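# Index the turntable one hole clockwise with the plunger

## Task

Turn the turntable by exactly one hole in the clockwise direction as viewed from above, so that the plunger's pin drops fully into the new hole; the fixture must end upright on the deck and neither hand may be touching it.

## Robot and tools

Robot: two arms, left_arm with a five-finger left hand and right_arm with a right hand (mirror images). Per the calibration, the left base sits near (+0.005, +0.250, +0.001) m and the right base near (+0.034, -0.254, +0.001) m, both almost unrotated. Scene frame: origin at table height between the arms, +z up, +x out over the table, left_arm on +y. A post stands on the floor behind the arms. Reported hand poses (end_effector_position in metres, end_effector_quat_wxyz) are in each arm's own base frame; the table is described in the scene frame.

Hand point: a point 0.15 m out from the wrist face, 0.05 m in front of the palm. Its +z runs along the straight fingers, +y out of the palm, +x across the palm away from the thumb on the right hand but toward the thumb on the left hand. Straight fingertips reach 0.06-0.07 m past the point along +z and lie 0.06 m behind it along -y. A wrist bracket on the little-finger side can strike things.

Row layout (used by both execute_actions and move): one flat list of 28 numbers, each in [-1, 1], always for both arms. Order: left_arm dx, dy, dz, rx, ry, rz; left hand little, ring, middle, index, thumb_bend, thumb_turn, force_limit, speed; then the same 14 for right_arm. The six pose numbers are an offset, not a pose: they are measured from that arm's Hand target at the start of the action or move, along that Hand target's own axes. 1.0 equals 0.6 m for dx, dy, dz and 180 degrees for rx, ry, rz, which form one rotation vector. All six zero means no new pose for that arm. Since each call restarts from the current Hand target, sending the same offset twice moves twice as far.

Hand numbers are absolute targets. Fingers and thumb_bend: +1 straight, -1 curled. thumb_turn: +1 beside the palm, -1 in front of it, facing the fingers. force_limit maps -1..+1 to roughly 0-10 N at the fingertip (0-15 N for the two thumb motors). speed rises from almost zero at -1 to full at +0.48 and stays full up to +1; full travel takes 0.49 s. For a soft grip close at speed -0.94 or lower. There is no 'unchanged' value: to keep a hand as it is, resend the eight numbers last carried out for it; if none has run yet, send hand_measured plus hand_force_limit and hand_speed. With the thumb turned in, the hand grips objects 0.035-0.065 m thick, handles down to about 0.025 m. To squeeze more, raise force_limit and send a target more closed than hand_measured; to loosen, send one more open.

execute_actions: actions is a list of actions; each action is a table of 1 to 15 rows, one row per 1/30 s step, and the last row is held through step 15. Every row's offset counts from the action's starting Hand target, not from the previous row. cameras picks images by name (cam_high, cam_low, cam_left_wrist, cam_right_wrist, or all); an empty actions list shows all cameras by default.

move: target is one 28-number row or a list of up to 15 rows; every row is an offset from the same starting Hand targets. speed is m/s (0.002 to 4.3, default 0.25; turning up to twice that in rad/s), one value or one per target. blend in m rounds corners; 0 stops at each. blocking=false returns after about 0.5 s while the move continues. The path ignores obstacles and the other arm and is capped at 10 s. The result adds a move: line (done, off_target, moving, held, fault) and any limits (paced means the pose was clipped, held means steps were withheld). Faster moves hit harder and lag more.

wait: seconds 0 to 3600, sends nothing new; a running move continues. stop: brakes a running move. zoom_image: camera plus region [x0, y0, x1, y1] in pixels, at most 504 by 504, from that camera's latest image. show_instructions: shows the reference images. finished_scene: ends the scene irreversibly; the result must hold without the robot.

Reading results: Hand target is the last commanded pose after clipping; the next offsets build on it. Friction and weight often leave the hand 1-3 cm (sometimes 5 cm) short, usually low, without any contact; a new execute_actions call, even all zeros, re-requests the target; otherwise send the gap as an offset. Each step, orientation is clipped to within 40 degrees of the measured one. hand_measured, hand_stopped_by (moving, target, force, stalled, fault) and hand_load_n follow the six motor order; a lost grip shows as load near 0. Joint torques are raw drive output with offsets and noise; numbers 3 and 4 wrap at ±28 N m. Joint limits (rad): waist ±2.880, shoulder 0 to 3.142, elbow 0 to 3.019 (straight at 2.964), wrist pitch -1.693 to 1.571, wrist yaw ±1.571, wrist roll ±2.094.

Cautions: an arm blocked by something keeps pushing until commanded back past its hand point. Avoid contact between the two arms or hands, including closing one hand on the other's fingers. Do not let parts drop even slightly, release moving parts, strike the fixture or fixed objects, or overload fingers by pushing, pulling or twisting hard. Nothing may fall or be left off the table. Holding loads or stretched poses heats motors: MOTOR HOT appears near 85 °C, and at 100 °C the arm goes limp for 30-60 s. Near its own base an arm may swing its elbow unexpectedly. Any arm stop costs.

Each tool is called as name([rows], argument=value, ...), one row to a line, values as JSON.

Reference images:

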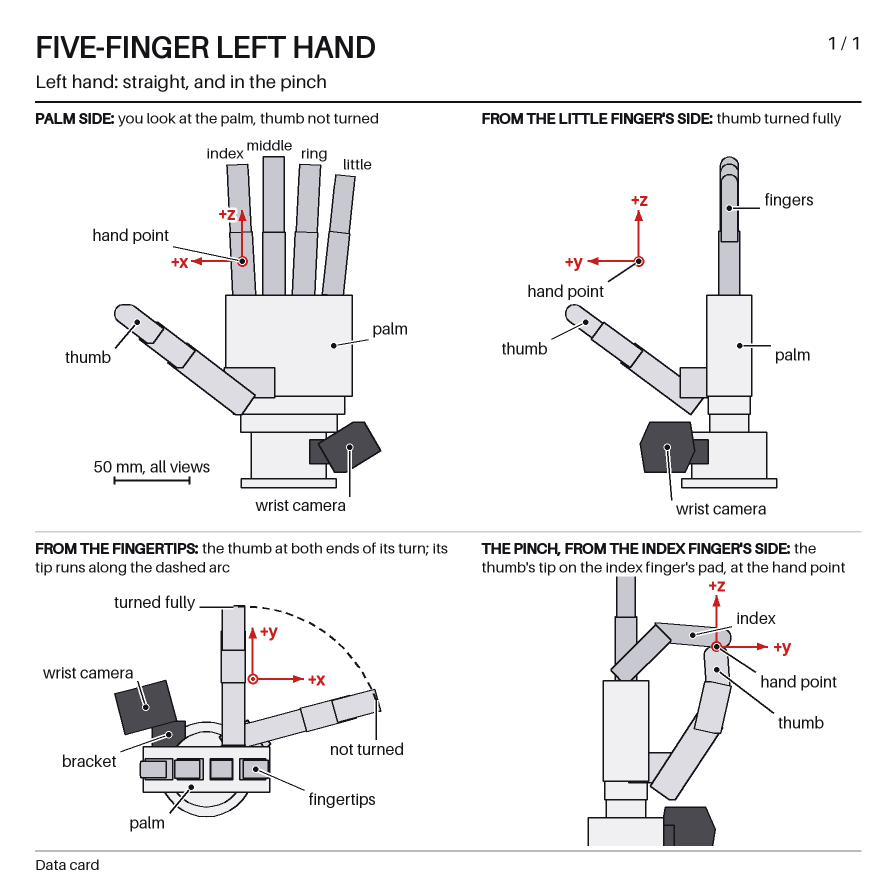

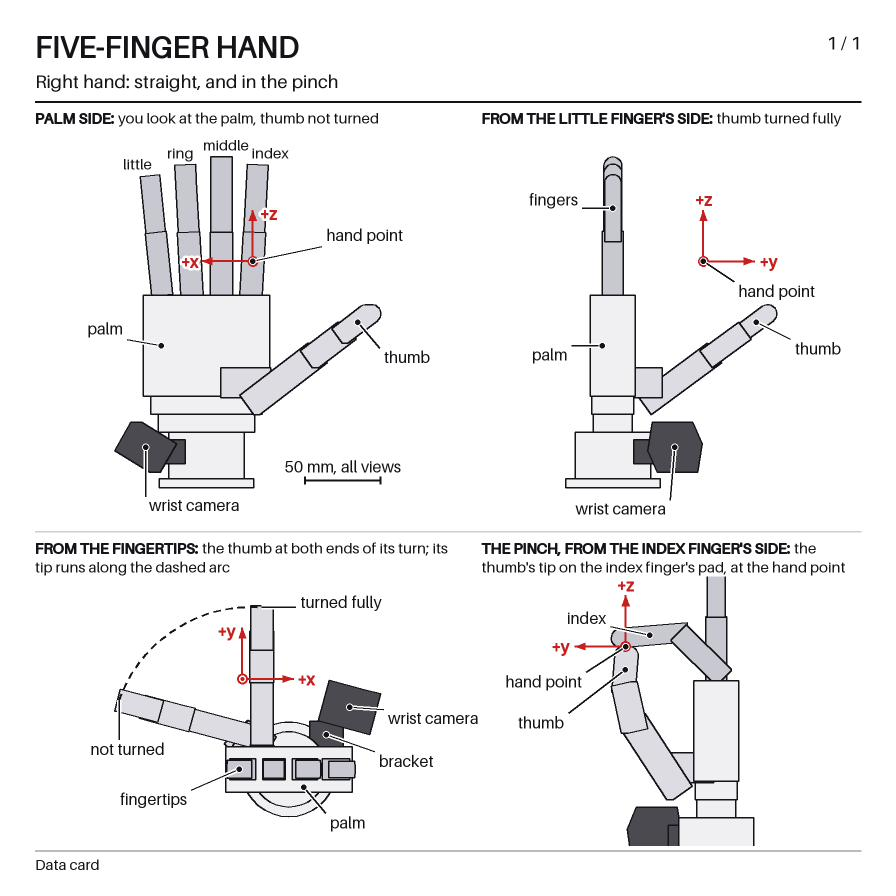

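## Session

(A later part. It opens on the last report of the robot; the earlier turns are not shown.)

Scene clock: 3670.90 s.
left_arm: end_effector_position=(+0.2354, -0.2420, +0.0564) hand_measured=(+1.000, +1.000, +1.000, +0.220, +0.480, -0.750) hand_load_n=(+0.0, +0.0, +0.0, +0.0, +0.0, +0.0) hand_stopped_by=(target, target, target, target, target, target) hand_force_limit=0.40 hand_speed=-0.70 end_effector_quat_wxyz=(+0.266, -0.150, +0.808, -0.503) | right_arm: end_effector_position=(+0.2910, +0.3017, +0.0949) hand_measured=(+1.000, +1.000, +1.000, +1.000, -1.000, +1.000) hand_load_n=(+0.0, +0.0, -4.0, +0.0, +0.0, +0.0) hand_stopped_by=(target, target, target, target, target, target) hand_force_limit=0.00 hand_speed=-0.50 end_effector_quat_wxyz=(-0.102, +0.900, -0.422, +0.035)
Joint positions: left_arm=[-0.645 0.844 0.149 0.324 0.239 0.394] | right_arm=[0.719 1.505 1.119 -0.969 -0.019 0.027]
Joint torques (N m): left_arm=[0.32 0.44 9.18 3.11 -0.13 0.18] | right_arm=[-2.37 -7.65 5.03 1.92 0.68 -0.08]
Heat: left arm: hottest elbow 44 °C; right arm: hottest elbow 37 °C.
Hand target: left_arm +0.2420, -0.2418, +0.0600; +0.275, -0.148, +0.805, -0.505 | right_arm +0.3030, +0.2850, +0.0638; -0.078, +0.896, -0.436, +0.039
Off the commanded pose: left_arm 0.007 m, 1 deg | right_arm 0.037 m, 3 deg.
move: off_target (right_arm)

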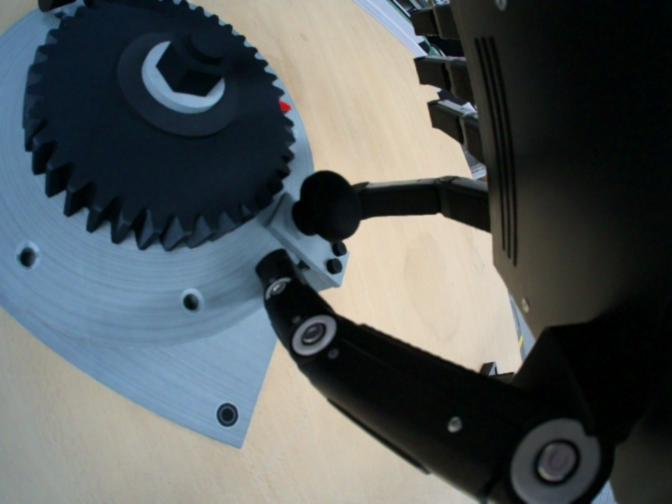

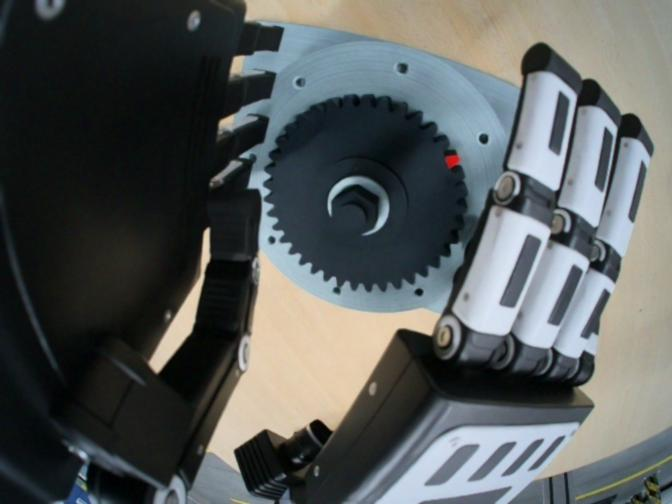

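move([
  [0,0,0,0,0,0,1,1,1,0.22,0.48,-0.75,0.4,-0.7,-0.024,0.004,-0.02,0,0,0,1,1,1,1,-1,1,0,-0.5],
  [0,0,0,0,0,0,1,1,1,0.22,0.48,-0.75,0.4,-0.7,-0.024,-0.01,-0.08,0,0,0,1,1,1,1,-1,1,0,-0.5],
], speed=0.05, cameras=["cam_left_wrist","cam_right_wrist"])

zoom_image(camera="cam_left_wrist", region=[230, 150, 430, 320])

Scene clock: 3688.90 s.
left_arm: end_effector_position=(+0.2354, -0.2420, +0.0564) hand_measured=(+1.000, +1.000, +1.000, +0.220, +0.480, -0.750) hand_load_n=(+0.0, +0.0, +0.0, +0.0, +0.0, +0.5) hand_stopped_by=(target, target, target, target, target, target) hand_force_limit=0.40 hand_speed=-0.70 end_effector_quat_wxyz=(+0.266, -0.150, +0.808, -0.503) | right_arm: end_effector_position=(+0.2860, +0.2934, +0.1012) hand_measured=(+1.000, +1.000, +1.000, +1.000, -1.000, +1.000) hand_load_n=(+0.0, +0.0, +0.0, +0.0, +0.0, +0.0) hand_stopped_by=(target, target, target, target, target, target) hand_force_limit=0.00 hand_speed=-0.50 end_effector_quat_wxyz=(-0.078, +0.897, -0.434, +0.037)
Joint positions: left_arm=[-0.645 0.844 0.149 0.324 0.239 0.394] | right_arm=[0.72 1.502 1.135 -1.031 0.007 0.05]
Joint torques (N m): left_arm=[-0.09 -0.09 9.06 3.19 -0.1 0.27] | right_arm=[-0.38 -11.87 9.11 -1.05 0.03 0.06]
Heat: left arm: hottest elbow 44 °C; right arm: hottest elbow 37 °C.
Hand target: left_arm +0.2420, -0.2418, +0.0600; +0.275, -0.148, +0.805, -0.505 | right_arm +0.2923, +0.2948, +0.1123; -0.078, +0.896, -0.436, +0.039
Off the commanded pose: left_arm 0.008 m, 1 deg | right_arm 0.013 m, 0 deg.
move: off_target (right_arm)

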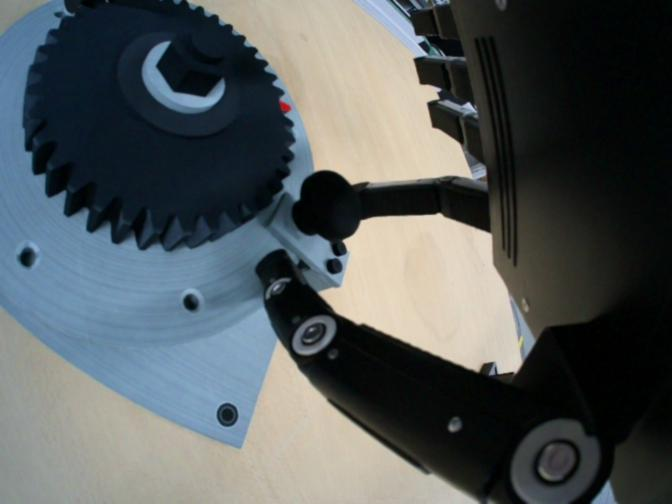

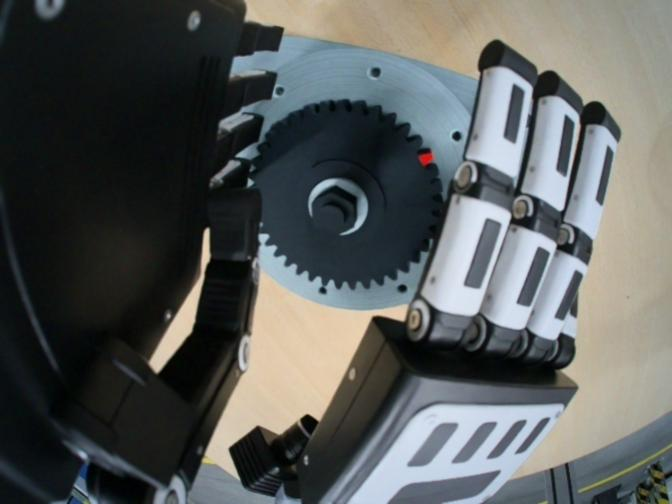

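Scaled by 2.520 from the camera's image (finer frame: 960x720).

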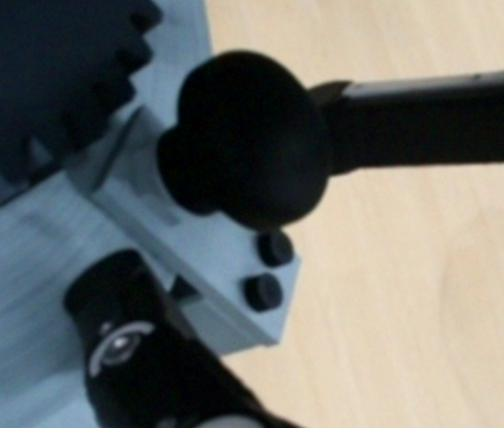

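wait(seconds=0.1, cameras=["cam_high","cam_low"])

Scene clock: 3698.20 s.
left_arm: end_effector_position=(+0.2354, -0.2420, +0.0564) hand_measured=(+1.000, +1.000, +1.000, +0.220, +0.480, -0.750) hand_load_n=(+0.0, +0.0, +0.0, +0.0, +0.0, +0.5) hand_stopped_by=(target, target, target, target, target, target) hand_force_limit=0.40 hand_speed=-0.70 end_effector_quat_wxyz=(+0.266, -0.150, +0.808, -0.503) | right_arm: end_effector_position=(+0.2860, +0.2935, +0.1012) hand_measured=(+1.000, +1.000, +1.000, +1.000, -1.000, +1.000) hand_load_n=(+0.0, +0.0, +0.0, +0.0, +0.0, +0.0) hand_stopped_by=(target, target, target, target, target, target) hand_force_limit=0.00 hand_speed=-0.50 end_effector_quat_wxyz=(-0.078, +0.897, -0.434, +0.037)
Joint positions: left_arm=[-0.645 0.844 0.149 0.324 0.239 0.394] | right_arm=[0.72 1.502 1.135 -1.031 0.007 0.051]
Joint torques (N m): left_arm=[0.44 0.67 9.21 3.21 -0.14 0.25] | right_arm=[-0.44 -11.87 9.09 -0.99 0.02 0.01]
Heat: left arm: hottest elbow 44 °C; right arm: hottest elbow 38 °C.
Hand target: left_arm +0.2420, -0.2418, +0.0600; +0.275, -0.148, +0.805, -0.505 | right_arm +0.2923, +0.2948, +0.1123; -0.079, +0.896, -0.436, +0.039
Off the commanded pose: left_arm 0.008 m, 1 deg | right_arm 0.013 m, 0 deg.
wait: 0.10 s; at rest from the start

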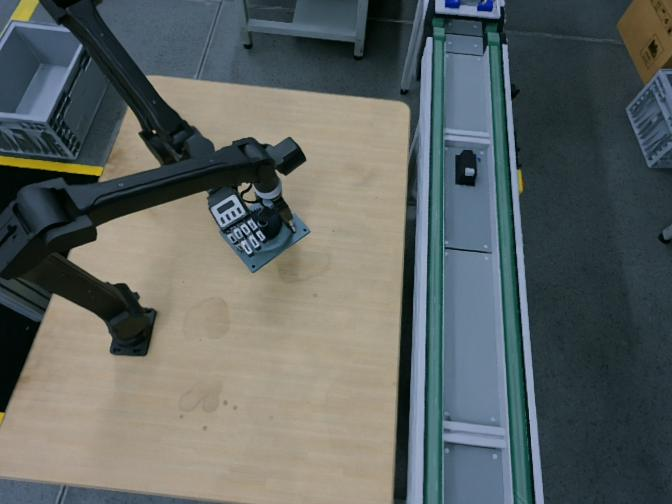

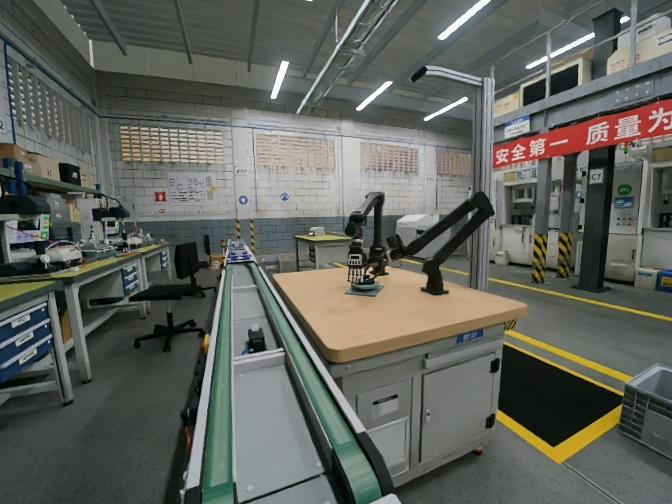

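move(target=[0,0,0,0,0,0,1,1,1,0.22,0.48,-0.75,0.4,-0.7,0,-0.029,-0.164,0,0,0,1,1,1,1,-1,1,0,-0.5], speed=0.1, cameras=["cam_left_wrist","cam_right_wrist"])

Scene clock: 3711.10 s.
left_arm: end_effector_position=(+0.2354, -0.2420, +0.0564) hand_measured=(+1.000, +1.000, +1.000, +0.220, +0.480, -0.750) hand_load_n=(+0.0, -0.5, +0.0, +0.0, +0.0, +0.0) hand_stopped_by=(target, target, target, target, target, target) hand_force_limit=0.40 hand_speed=-0.70 end_effector_quat_wxyz=(+0.266, -0.150, +0.808, -0.503) | right_arm: end_effector_position=(+0.2796, +0.2877, +0.1871) hand_measured=(+1.000, +1.000, +1.000, +1.000, -1.000, +1.000) hand_load_n=(+0.0, +0.0, +0.0, +0.0, +0.0, +0.0) hand_stopped_by=(target, target, target, target, target, target) hand_force_limit=0.00 hand_speed=-0.50 end_effector_quat_wxyz=(-0.051, +0.898, -0.436, +0.026)
Joint positions: left_arm=[-0.645 0.844 0.149 0.324 0.239 0.394] | right_arm=[0.72 1.465 1.324 -1.315 0.008 0.052]
Joint torques (N m): left_arm=[-0.15 -0.15 9.13 3.21 -0.11 0.2] | right_arm=[-0.32 -13.39 10.67 -0.2 -0.01 0.01]
Heat: left arm: hottest elbow 44 °C; right arm: hottest elbow 39 °C.
Hand target: left_arm +0.2420, -0.2418, +0.0600; +0.275, -0.148, +0.805, -0.505 | right_arm +0.2921, +0.2948, +0.2121; -0.078, +0.896, -0.436, +0.039
Off the commanded pose: left_arm 0.008 m, 1 deg | right_arm 0.029 m, 4 deg.
move: off_target (right_arm)

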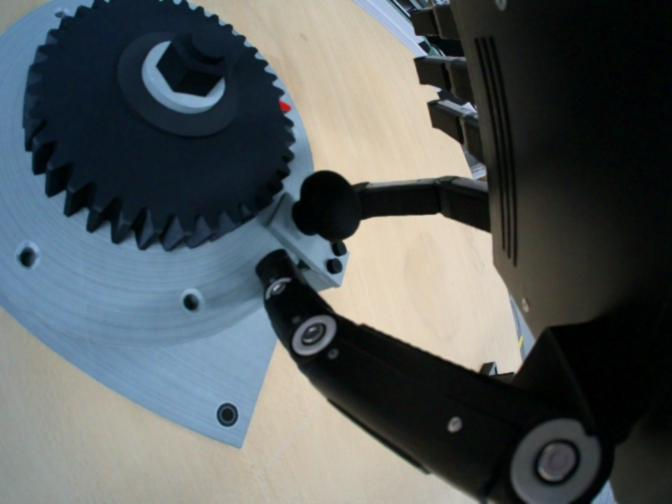

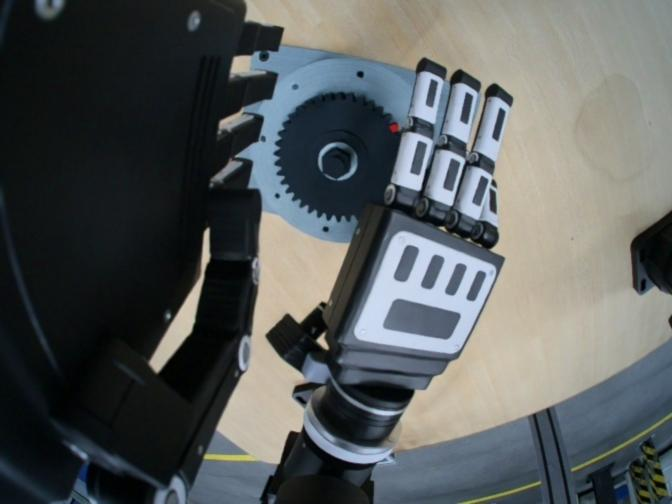

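move(target=[0,0,0,0,0,0,1,1,1,0.5,0.5,-0.75,0.4,-0.7,0,0,0,0,0,0,1,1,1,1,-1,1,0,-0.5], speed=0.1, cameras=["cam_left_wrist"])

zoom_image(camera="cam_left_wrist", region=[230, 150, 430, 320])

Scene clock: 3728.73 s.
left_arm: end_effector_position=(+0.2356, -0.2421, +0.0568) hand_measured=(+1.000, +1.000, +1.000, +0.500, +0.500, -0.750) hand_load_n=(+0.0, +0.0, +0.0, +0.0, -0.5, +0.0) hand_stopped_by=(target, target, target, target, target, target) hand_force_limit=0.40 hand_speed=-0.70 end_effector_quat_wxyz=(+0.266, -0.150, +0.808, -0.504) | right_arm: end_effector_position=(+0.2796, +0.2877, +0.1871) hand_measured=(+1.000, +1.000, +1.000, +1.000, -1.000, +1.000) hand_load_n=(+0.0, +0.0, +0.0, +0.0, +0.0, +0.0) hand_stopped_by=(target, target, target, target, target, target) hand_force_limit=0.00 hand_speed=-0.50 end_effector_quat_wxyz=(-0.051, +0.898, -0.436, +0.026)
Joint positions: left_arm=[-0.645 0.844 0.149 0.325 0.239 0.394] | right_arm=[0.72 1.465 1.324 -1.315 0.008 0.052]
Joint torques (N m): left_arm=[-0.79 1.08 8.83 3.23 -0.16 0.19] | right_arm=[-0.26 -13.33 10.74 -0.16 -0.01 0.01]
Heat: left arm: hottest elbow 44 °C; right arm: hottest elbow 44 °C.
Hand target: left_arm +0.2420, -0.2418, +0.0600; +0.275, -0.148, +0.805, -0.505 | right_arm +0.2921, +0.2949, +0.2121; -0.078, +0.896, -0.436, +0.039
Off the commanded pose: left_arm 0.007 m, 1 deg | right_arm 0.029 m, 3 deg.
move: done

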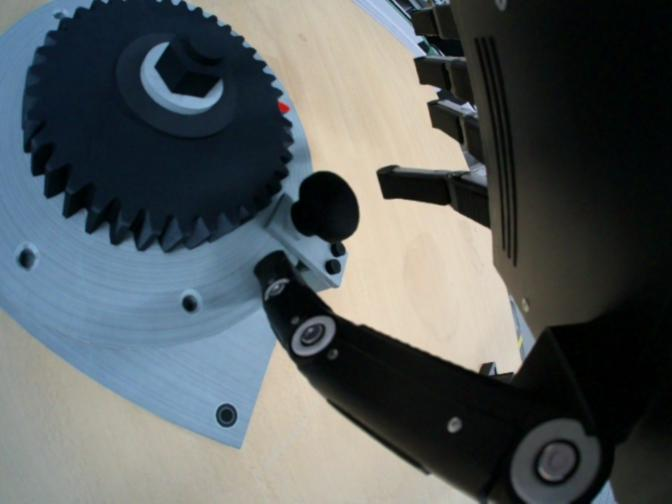

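Scaled by 2.520 from the camera's image (finer frame: 960x720).

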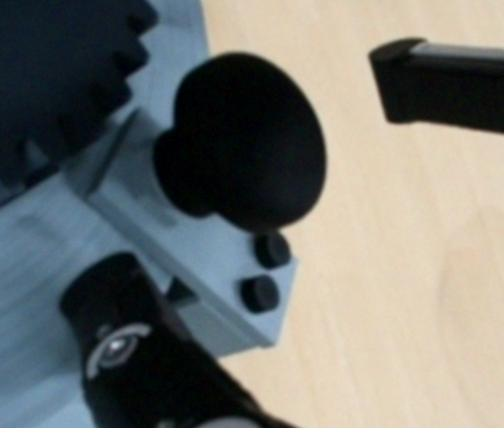

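move(target=[-0.0488,-0.149,-0.0567,0,0,0,1,1,1,0.5,0.5,-0.75,0.4,-0.7,0,0,0,0,0,0,1,1,1,1,-1,1,0,-0.5], speed=0.1, cameras=["cam_left_wrist","cam_right_wrist"])

Scene clock: 3736.50 s.
left_arm: end_effector_position=(+0.2264, -0.2349, +0.1224) hand_measured=(+1.000, +1.000, +1.000, +0.500, +0.500, -0.750) hand_load_n=(+0.0, +0.0, +0.0, +0.0, +0.0, +0.0) hand_stopped_by=(target, target, target, target, target, target) hand_force_limit=0.40 hand_speed=-0.70 end_effector_quat_wxyz=(+0.253, -0.156, +0.820, -0.489) | right_arm: end_effector_position=(+0.2796, +0.2877, +0.1871) hand_measured=(+1.000, +1.000, +1.000, +1.000, -1.000, +1.000) hand_load_n=(+0.0, +0.0, +0.0, +0.0, +0.0, +0.0) hand_stopped_by=(target, target, target, target, target, target) hand_force_limit=0.00 hand_speed=-0.50 end_effector_quat_wxyz=(-0.051, +0.898, -0.436, +0.026)
Joint positions: left_arm=[-0.645 0.584 0.304 -0.137 0.238 0.394] | right_arm=[0.72 1.465 1.324 -1.315 0.008 0.052]
Joint torques (N m): left_arm=[-0.26 -0.26 15.47 1.66 -0.15 0.2] | right_arm=[-0.44 -13.27 10.7 -0.18 -0.02 0.01]
Heat: left arm: hottest elbow 44 °C; right arm: hottest elbow 45 °C.
Hand target: left_arm +0.2419, -0.2417, +0.1601; +0.275, -0.148, +0.805, -0.505 | right_arm +0.2921, +0.2949, +0.2121; -0.078, +0.896, -0.436, +0.039
Off the commanded pose: left_arm 0.041 m, 4 deg | right_arm 0.029 m, 3 deg.
move: off_target (left_arm)

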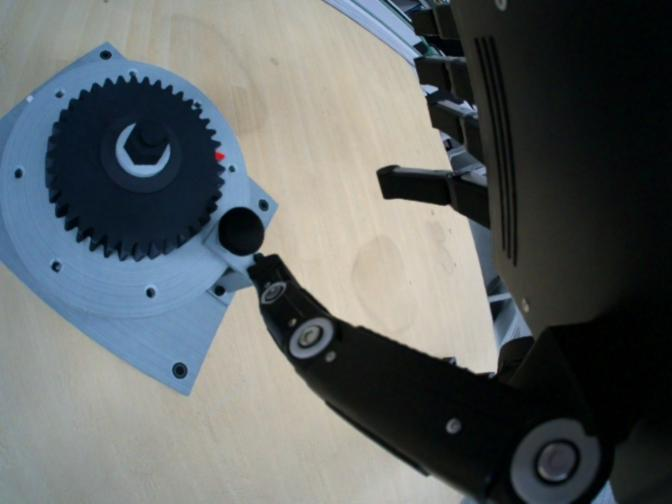

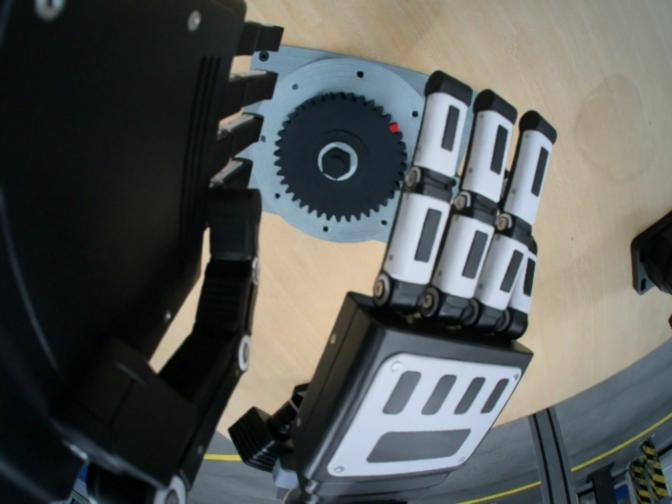

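zoom_image(camera="cam_left_wrist", region=[0, 30, 290, 247])

zoom_image(camera="cam_left_wrist", region=[0, 180, 290, 397])

zoom_image(camera="cam_left_wrist", region=[190, 180, 290, 255])

Scaled by 1.738 from the camera's image (finer frame: 960x720).

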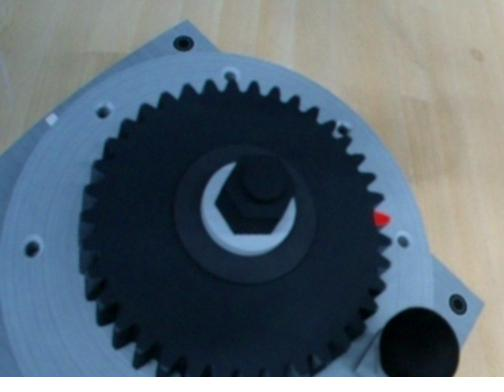

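Scaled by 1.738 from the camera's image (finer frame: 960x720).

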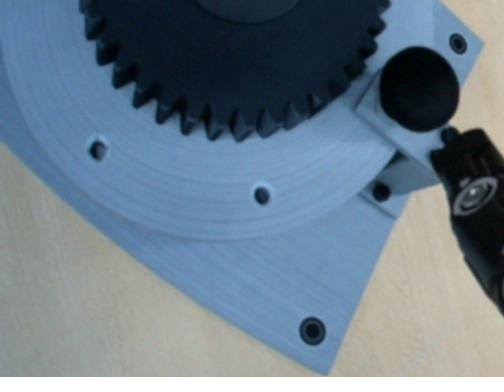

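Scaled by 5.040 from the camera's image (finer frame: 960x720).

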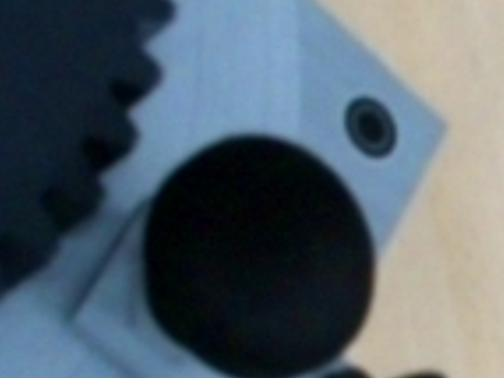

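move([
  [-0.0293,-0.0894,-0.034,0,0,0,1,1,1,0.5,0.5,-0.75,0.4,-0.7,0,0,0,0,0,0,1,1,1,1,-1,1,0,-0.5],
  [-0.096,0.012,-0.244,0,0,0,1,1,1,0.5,0.5,-0.75,0.4,-0.7,0,0,0,0,0,0,1,1,1,1,-1,1,0,-0.5],
], speed=0.15, cameras=["cam_left_wrist","cam_right_wrist"])

Scene clock: 3885.20 s.
left_arm: end_effector_position=(+0.1945, -0.1064, +0.1910) hand_measured=(+1.000, +1.000, +1.000, +0.500, +0.500, -0.750) hand_load_n=(+0.0, +0.0, +0.0, +0.0, +0.0, +0.0) hand_stopped_by=(target, target, target, target, target, target) hand_force_limit=0.40 hand_speed=-0.70 end_effector_quat_wxyz=(+0.252, -0.162, +0.808, -0.508) | right_arm: end_effector_position=(+0.2839, +0.2920, +0.1938) hand_measured=(+1.000, +1.000, +1.000, +1.000, -1.000, +1.000) hand_load_n=(-0.5, +0.0, +0.0, +0.0, +0.0, +0.0) hand_stopped_by=(target, target, target, target, target, target) hand_force_limit=0.00 hand_speed=-0.50 end_effector_quat_wxyz=(-0.060, +0.897, -0.437, +0.030)
Joint positions: left_arm=[0.246 0.311 0.475 -0.927 1.027 0.949] | right_arm=[0.72 1.464 1.342 -1.315 0.008 0.057]
Joint torques (N m): left_arm=[0.44 3.55 15.46 1.4 0.32 0.19] | right_arm=[-0.26 -13.16 9.63 -0.14 -0.02 -0.05]
Heat: left arm: hottest elbow 61 °C; right arm: hottest elbow 51 °C.
Hand target: left_arm +0.2020, -0.1018, +0.2202; +0.275, -0.148, +0.805, -0.505 | right_arm +0.2921, +0.2949, +0.2122; -0.078, +0.896, -0.436, +0.039
Off the commanded pose: left_arm 0.030 m, 3 deg | right_arm 0.020 m, 2 deg.
move: off_target (left_arm)

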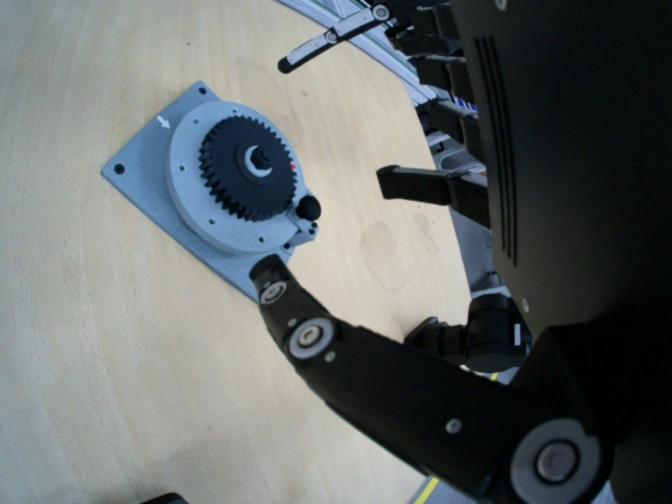

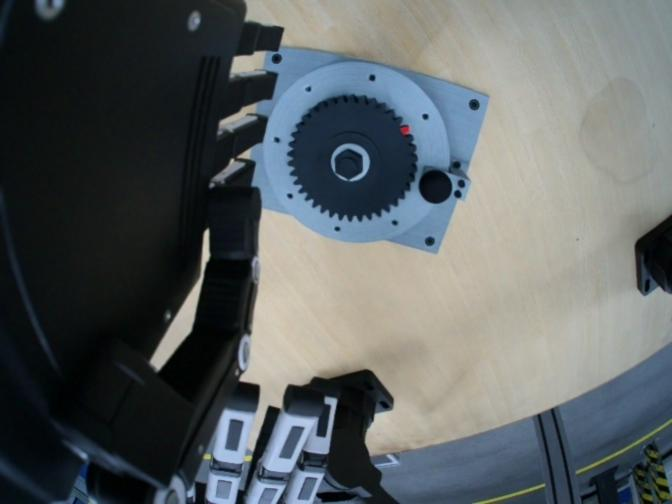

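zoom_image(camera="cam_left_wrist", region=[280, 180, 340, 225])

zoom_image(camera="cam_left_wrist", region=[100, 75, 340, 255])

zoom_image(camera="cam_right_wrist", region=[250, 30, 510, 225])

Scaled by 8.400 from the camera's image (finer frame: 960x720).

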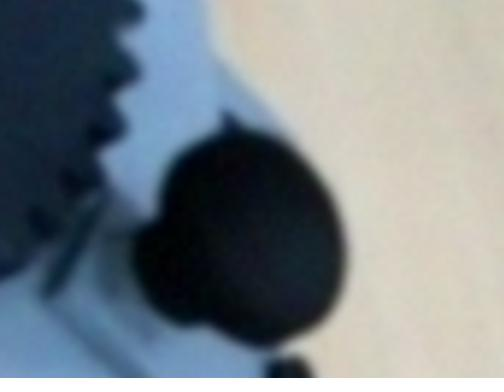

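Scaled by 2.100 from the camera's image (finer frame: 960x720).

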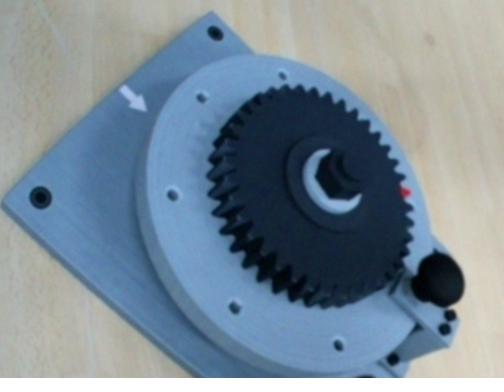

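Scaled by 1.938 from the camera's image (finer frame: 960x720).

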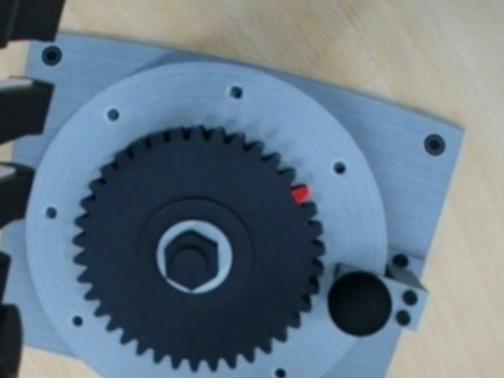

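move([
  [-0.043,0.037,-0.061,0,0,0,1,1,1,0.5,0.5,-0.75,0.4,-0.7,0,0,0,0,0,0,1,1,1,1,-1,1,0,-0.5],
  [-0.043,0.037,-0.061,0,0,0,1,1,1,0.5,0.5,-0.75,0.4,-0.7,-0.025,0.2247,-0.0023,0,0,0,1,1,1,1,-1,1,0,-0.5],
], speed=0.12, cameras=["cam_left_wrist","cam_right_wrist","cam_high"])

Scene clock: 3988.33 s.
left_arm: end_effector_position=(+0.1925, -0.0606, +0.1972) hand_measured=(+1.000, +1.000, +1.000, +0.500, +0.500, -0.750) hand_load_n=(+0.0, +0.0, +0.0, +0.0, +0.0, +0.0) hand_stopped_by=(target, target, target, target, target, target) hand_force_limit=0.40 hand_speed=-0.70 end_effector_quat_wxyz=(+0.254, -0.160, +0.804, -0.513) | right_arm: end_effector_position=(+0.1803, +0.2215, +0.1854) hand_measured=(+1.000, +1.000, +1.000, +1.000, -1.000, +1.000) hand_load_n=(+0.0, +0.0, +0.0, +0.0, +0.0, +0.0) hand_stopped_by=(target, target, target, target, target, target) hand_force_limit=0.00 hand_speed=-0.50 end_effector_quat_wxyz=(-0.070, +0.895, -0.438, +0.035)
Joint positions: left_arm=[0.615 0.57 0.59 -1.477 1.217 1.713] | right_arm=[0.772 1.12 1.012 -1.307 0.019 0.11]
Joint torques (N m): left_arm=[0.56 2.49 14.09 0.38 0.62 0.2] | right_arm=[0.79 -7.18 7.53 0.35 0.01 0.01]
Heat: left arm: hottest elbow 59 °C; right arm: hottest elbow 47 °C.
Hand target: left_arm +0.2019, -0.0518, +0.2201; +0.275, -0.148, +0.805, -0.505 | right_arm +0.1783, +0.2247, +0.1900; -0.078, +0.896, -0.436, +0.039
Off the commanded pose: left_arm 0.026 m, 3 deg | right_arm 0.006 m, 1 deg.
move: off_target (left_arm)
Images, in order (width x height): cam_high 672x504, cam_left_wrist 672x504, cam_right_wrist 672x504.

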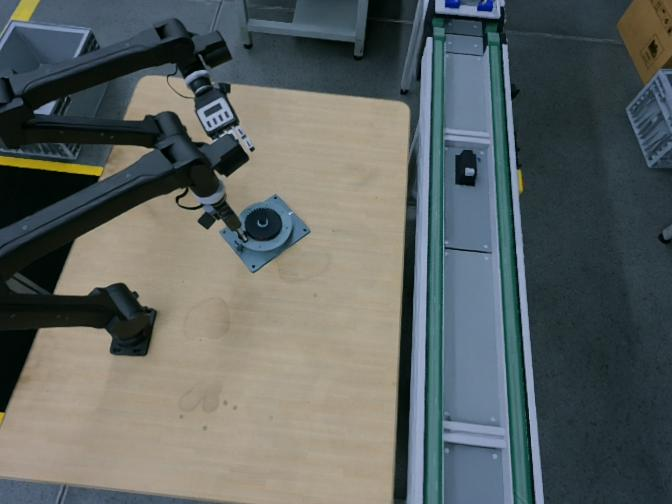

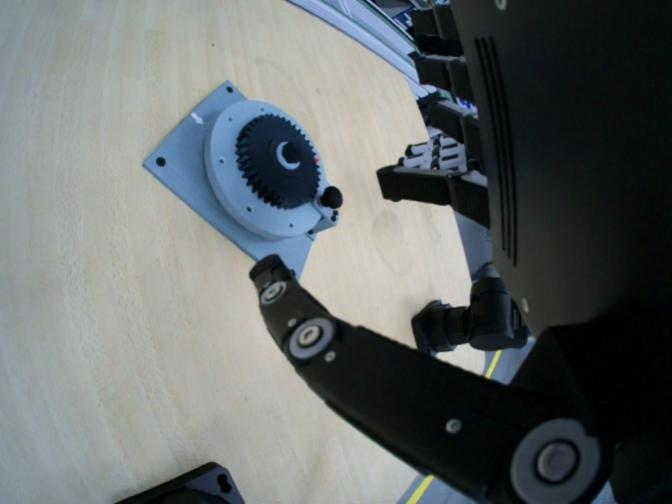

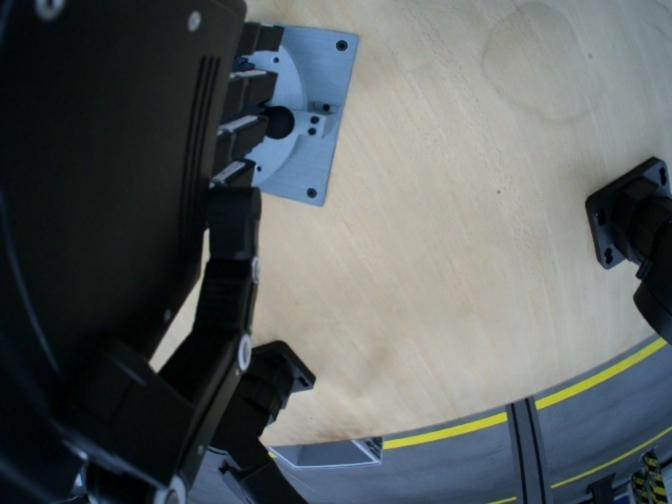

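move(target=[0,0,0,0,0,0,1,1,1,1,0.5,-0.75,0.4,-0.7,-0.0056,0.0045,0.0512,0,0,0,1,1,1,1,-1,1,0,-0.5], speed=0.06, cameras=["cam_left_wrist","cam_right_wrist"])

zoom_image(camera="cam_left_wrist", region=[280, 120, 440, 240])

zoom_image(camera="cam_right_wrist", region=[200, 50, 360, 170])

Scene clock: 4014.03 s.
left_arm: end_effector_position=(+0.1926, -0.0606, +0.1972) hand_measured=(+1.000, +1.000, +1.000, +1.000, +0.500, -0.750) hand_load_n=(-0.5, +0.0, +0.0, -0.5, +0.0, +0.0) hand_stopped_by=(target, target, target, target, target, target) hand_force_limit=0.40 hand_speed=-0.70 end_effector_quat_wxyz=(+0.254, -0.160, +0.804, -0.513) | right_arm: end_effector_position=(+0.1776, +0.2228, +0.1596) hand_measured=(+1.000, +1.000, +1.000, +1.000, -1.000, +1.000) hand_load_n=(+0.0, +0.0, -0.5, +0.0, +0.0, +0.0) hand_stopped_by=(target, target, target, target, target, target) hand_force_limit=0.00 hand_speed=-0.50 end_effector_quat_wxyz=(-0.074, +0.895, -0.439, +0.037)
Joint positions: left_arm=[0.615 0.57 0.59 -1.477 1.217 1.714] | right_arm=[0.781 1.12 0.944 -1.23 0.021 0.12]
Joint torques (N m): left_arm=[0.03 2.49 14.2 0.35 0.64 0.13] | right_arm=[1.03 -5.3 7.62 0.7 0.01 0.13]
Heat: left arm: hottest elbow 60 °C; right arm: hottest elbow 44 °C.
Hand target: left_arm +0.2019, -0.0518, +0.2201; +0.275, -0.148, +0.805, -0.505 | right_arm +0.1783, +0.2290, +0.1592; -0.078, +0.896, -0.436, +0.039
Off the commanded pose: left_arm 0.026 m, 3 deg | right_arm 0.006 m, 1 deg.
move: done

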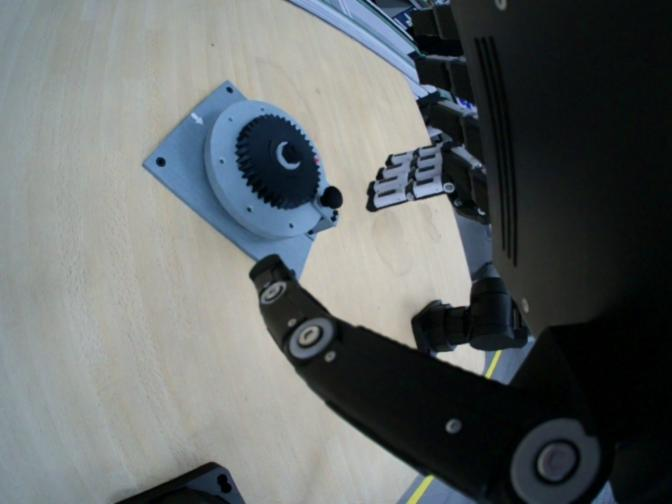

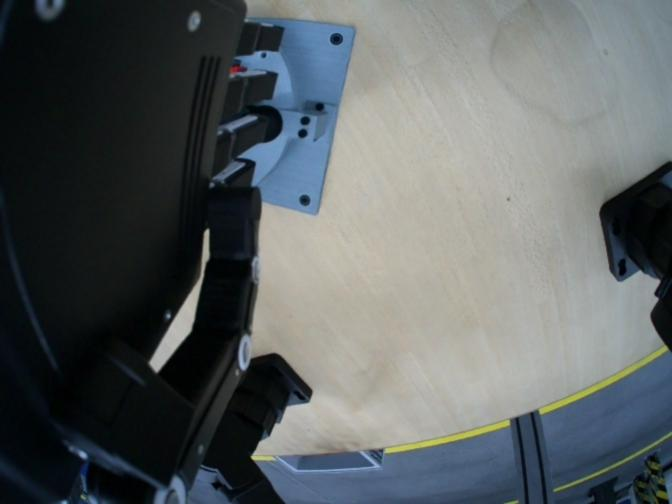

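Scaled by 3.150 from the camera's image (finer frame: 960x720).

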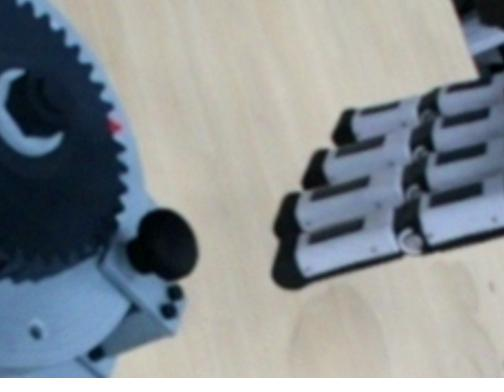

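Scaled by 3.150 from the camera's image (finer frame: 960x720).

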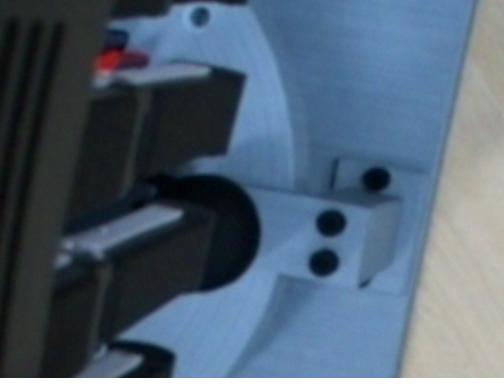

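move(target=[0,0,0,0,0,0,1,1,1,1,0.5,-0.75,0.4,-0.7,-0.0092,-0.001,0.0357,0,0,0,1,1,1,1,-1,1,0,-0.5], speed=0.05, cameras=["cam_left_wrist","cam_right_wrist"])

zoom_image(camera="cam_left_wrist", region=[280, 120, 440, 240])

zoom_image(camera="cam_right_wrist", region=[200, 50, 360, 170])

Scene clock: 4035.13 s.
left_arm: end_effector_position=(+0.1926, -0.0606, +0.1972) hand_measured=(+1.000, +1.000, +1.000, +1.000, +0.500, -0.750) hand_load_n=(+0.0, +0.0, -0.5, +0.0, +0.0, +0.0) hand_stopped_by=(target, target, target, target, target, target) hand_force_limit=0.40 hand_speed=-0.70 end_effector_quat_wxyz=(+0.254, -0.160, +0.804, -0.513) | right_arm: end_effector_position=(+0.1776, +0.2297, +0.1389) hand_measured=(+1.000, +1.000, +1.000, +1.000, -1.000, +1.000) hand_load_n=(+0.0, +0.0, +0.0, +0.0, +0.0, +0.0) hand_stopped_by=(target, target, target, target, target, target) hand_force_limit=0.00 hand_speed=-0.50 end_effector_quat_wxyz=(-0.075, +0.895, -0.438, +0.037)
Joint positions: left_arm=[0.615 0.57 0.59 -1.477 1.217 1.714] | right_arm=[0.797 1.146 0.908 -1.167 0.024 0.135]
Joint torques (N m): left_arm=[-0.32 2.55 14.04 0.43 0.65 0.19] | right_arm=[0.97 -5.42 7.54 0.91 0.01 0.08]
Heat: left arm: hottest elbow 60 °C; right arm: hottest elbow 43 °C.
Hand target: left_arm +0.2019, -0.0518, +0.2201; +0.275, -0.148, +0.805, -0.505 | right_arm +0.1783, +0.2361, +0.1383; -0.079, +0.896, -0.436, +0.039
Off the commanded pose: left_arm 0.026 m, 3 deg | right_arm 0.006 m, 1 deg.
move: done

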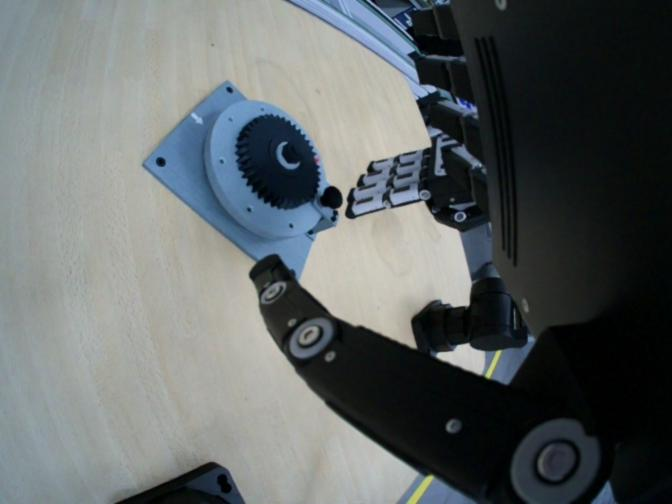

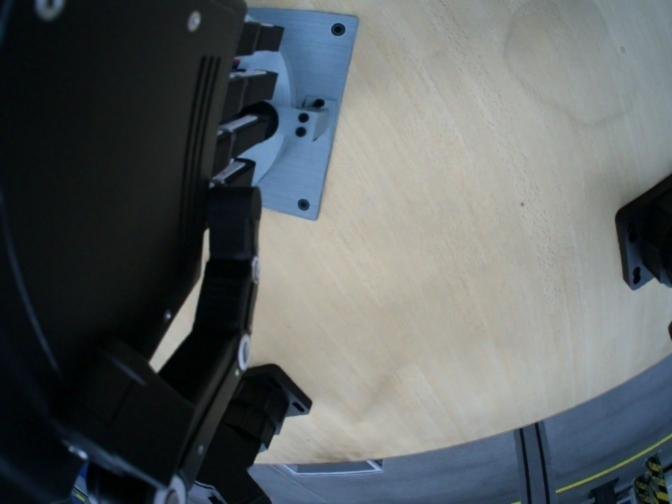

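Scaled by 3.150 from the camera's image (finer frame: 960x720).

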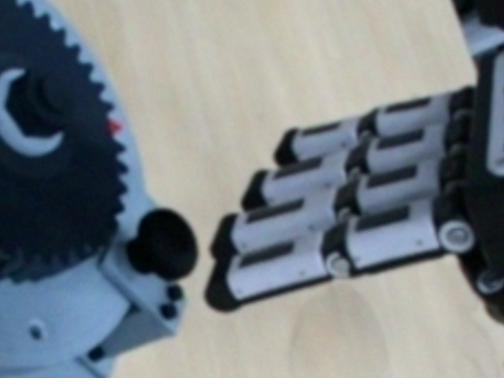

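Scaled by 3.150 from the camera's image (finer frame: 960x720).

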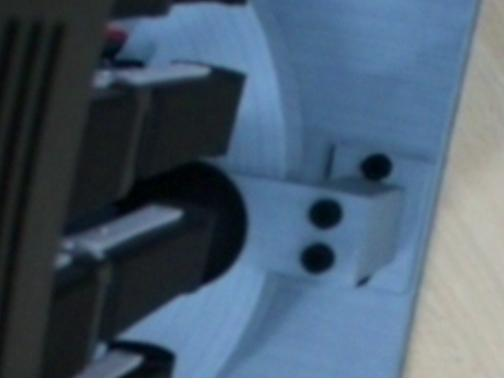

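move(target=[0,0,0,0,0,0,1,1,1,1,0.5,-0.75,0.4,-0.7,-0.0035,-0.005,0.0229,0,0,0,1,1,1,1,-1,1,0,-0.5], speed=0.04, cameras=["cam_left_wrist","cam_right_wrist"])

zoom_image(camera="cam_left_wrist", region=[280, 120, 440, 240])

zoom_image(camera="cam_right_wrist", region=[200, 50, 360, 170])

Scene clock: 4063.33 s.
left_arm: end_effector_position=(+0.1926, -0.0606, +0.1972) hand_measured=(+1.000, +1.000, +1.000, +1.000, +0.500, -0.750) hand_load_n=(+0.0, +0.0, +0.0, +0.0, +0.0, +0.0) hand_stopped_by=(target, target, target, target, target, target) hand_force_limit=0.40 hand_speed=-0.70 end_effector_quat_wxyz=(+0.254, -0.160, +0.804, -0.513) | right_arm: end_effector_position=(+0.1806, +0.2339, +0.1303) hand_measured=(+1.000, +1.000, +1.000, +1.000, -1.000, +1.000) hand_load_n=(+0.0, +0.0, -1.0, +0.5, +0.0, +0.0) hand_stopped_by=(target, target, target, target, target, target) hand_force_limit=0.00 hand_speed=-0.50 end_effector_quat_wxyz=(-0.077, +0.895, -0.439, +0.038)
Joint positions: left_arm=[0.615 0.57 0.59 -1.477 1.217 1.714] | right_arm=[0.8 1.162 0.897 -1.134 0.025 0.139]
Joint torques (N m): left_arm=[-0.09 2.43 14.17 0.36 0.61 0.21] | right_arm=[1.08 -4.31 7.06 1.16 -0.01 0.11]
Heat: left arm: hottest elbow 60 °C; right arm: hottest elbow 43 °C.
Hand target: left_arm +0.2019, -0.0518, +0.2201; +0.275, -0.148, +0.805, -0.505 | right_arm +0.1812, +0.2409, +0.1252; -0.078, +0.896, -0.436, +0.039
Off the commanded pose: left_arm 0.026 m, 3 deg | right_arm 0.009 m, 0 deg.
move: done

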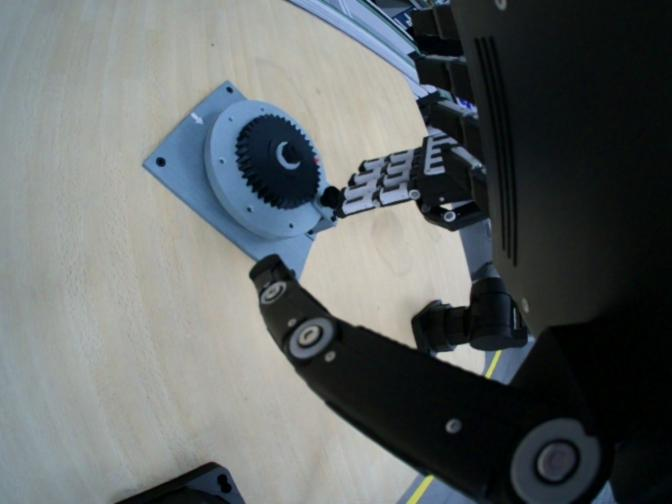

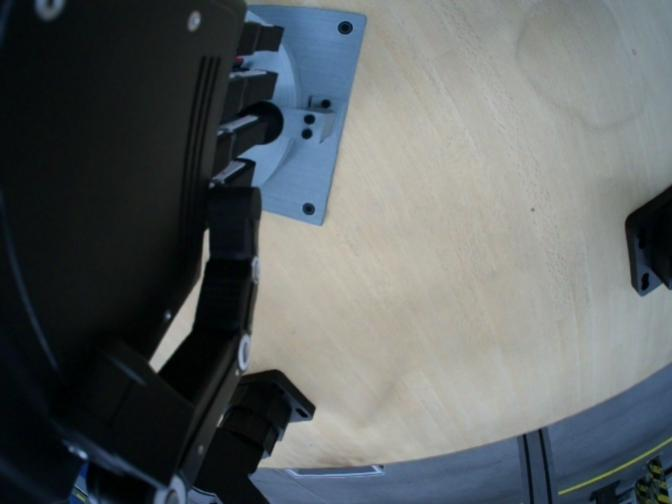

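Scaled by 3.150 from the camera's image (finer frame: 960x720).

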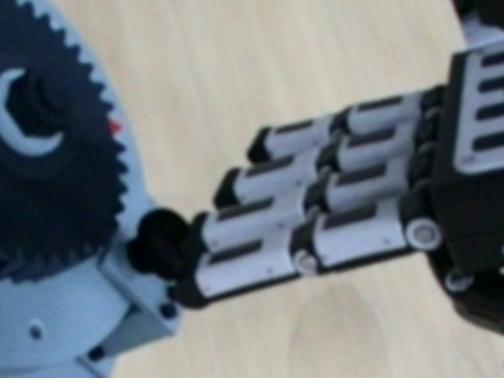

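Scaled by 3.150 from the camera's image (finer frame: 960x720).

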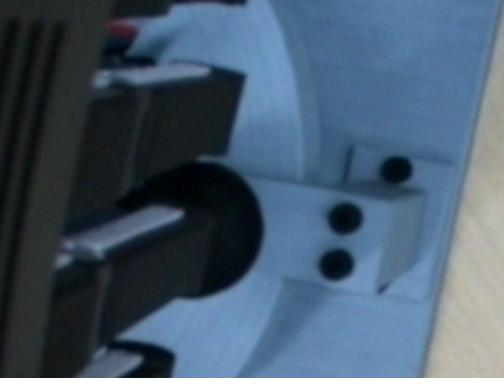

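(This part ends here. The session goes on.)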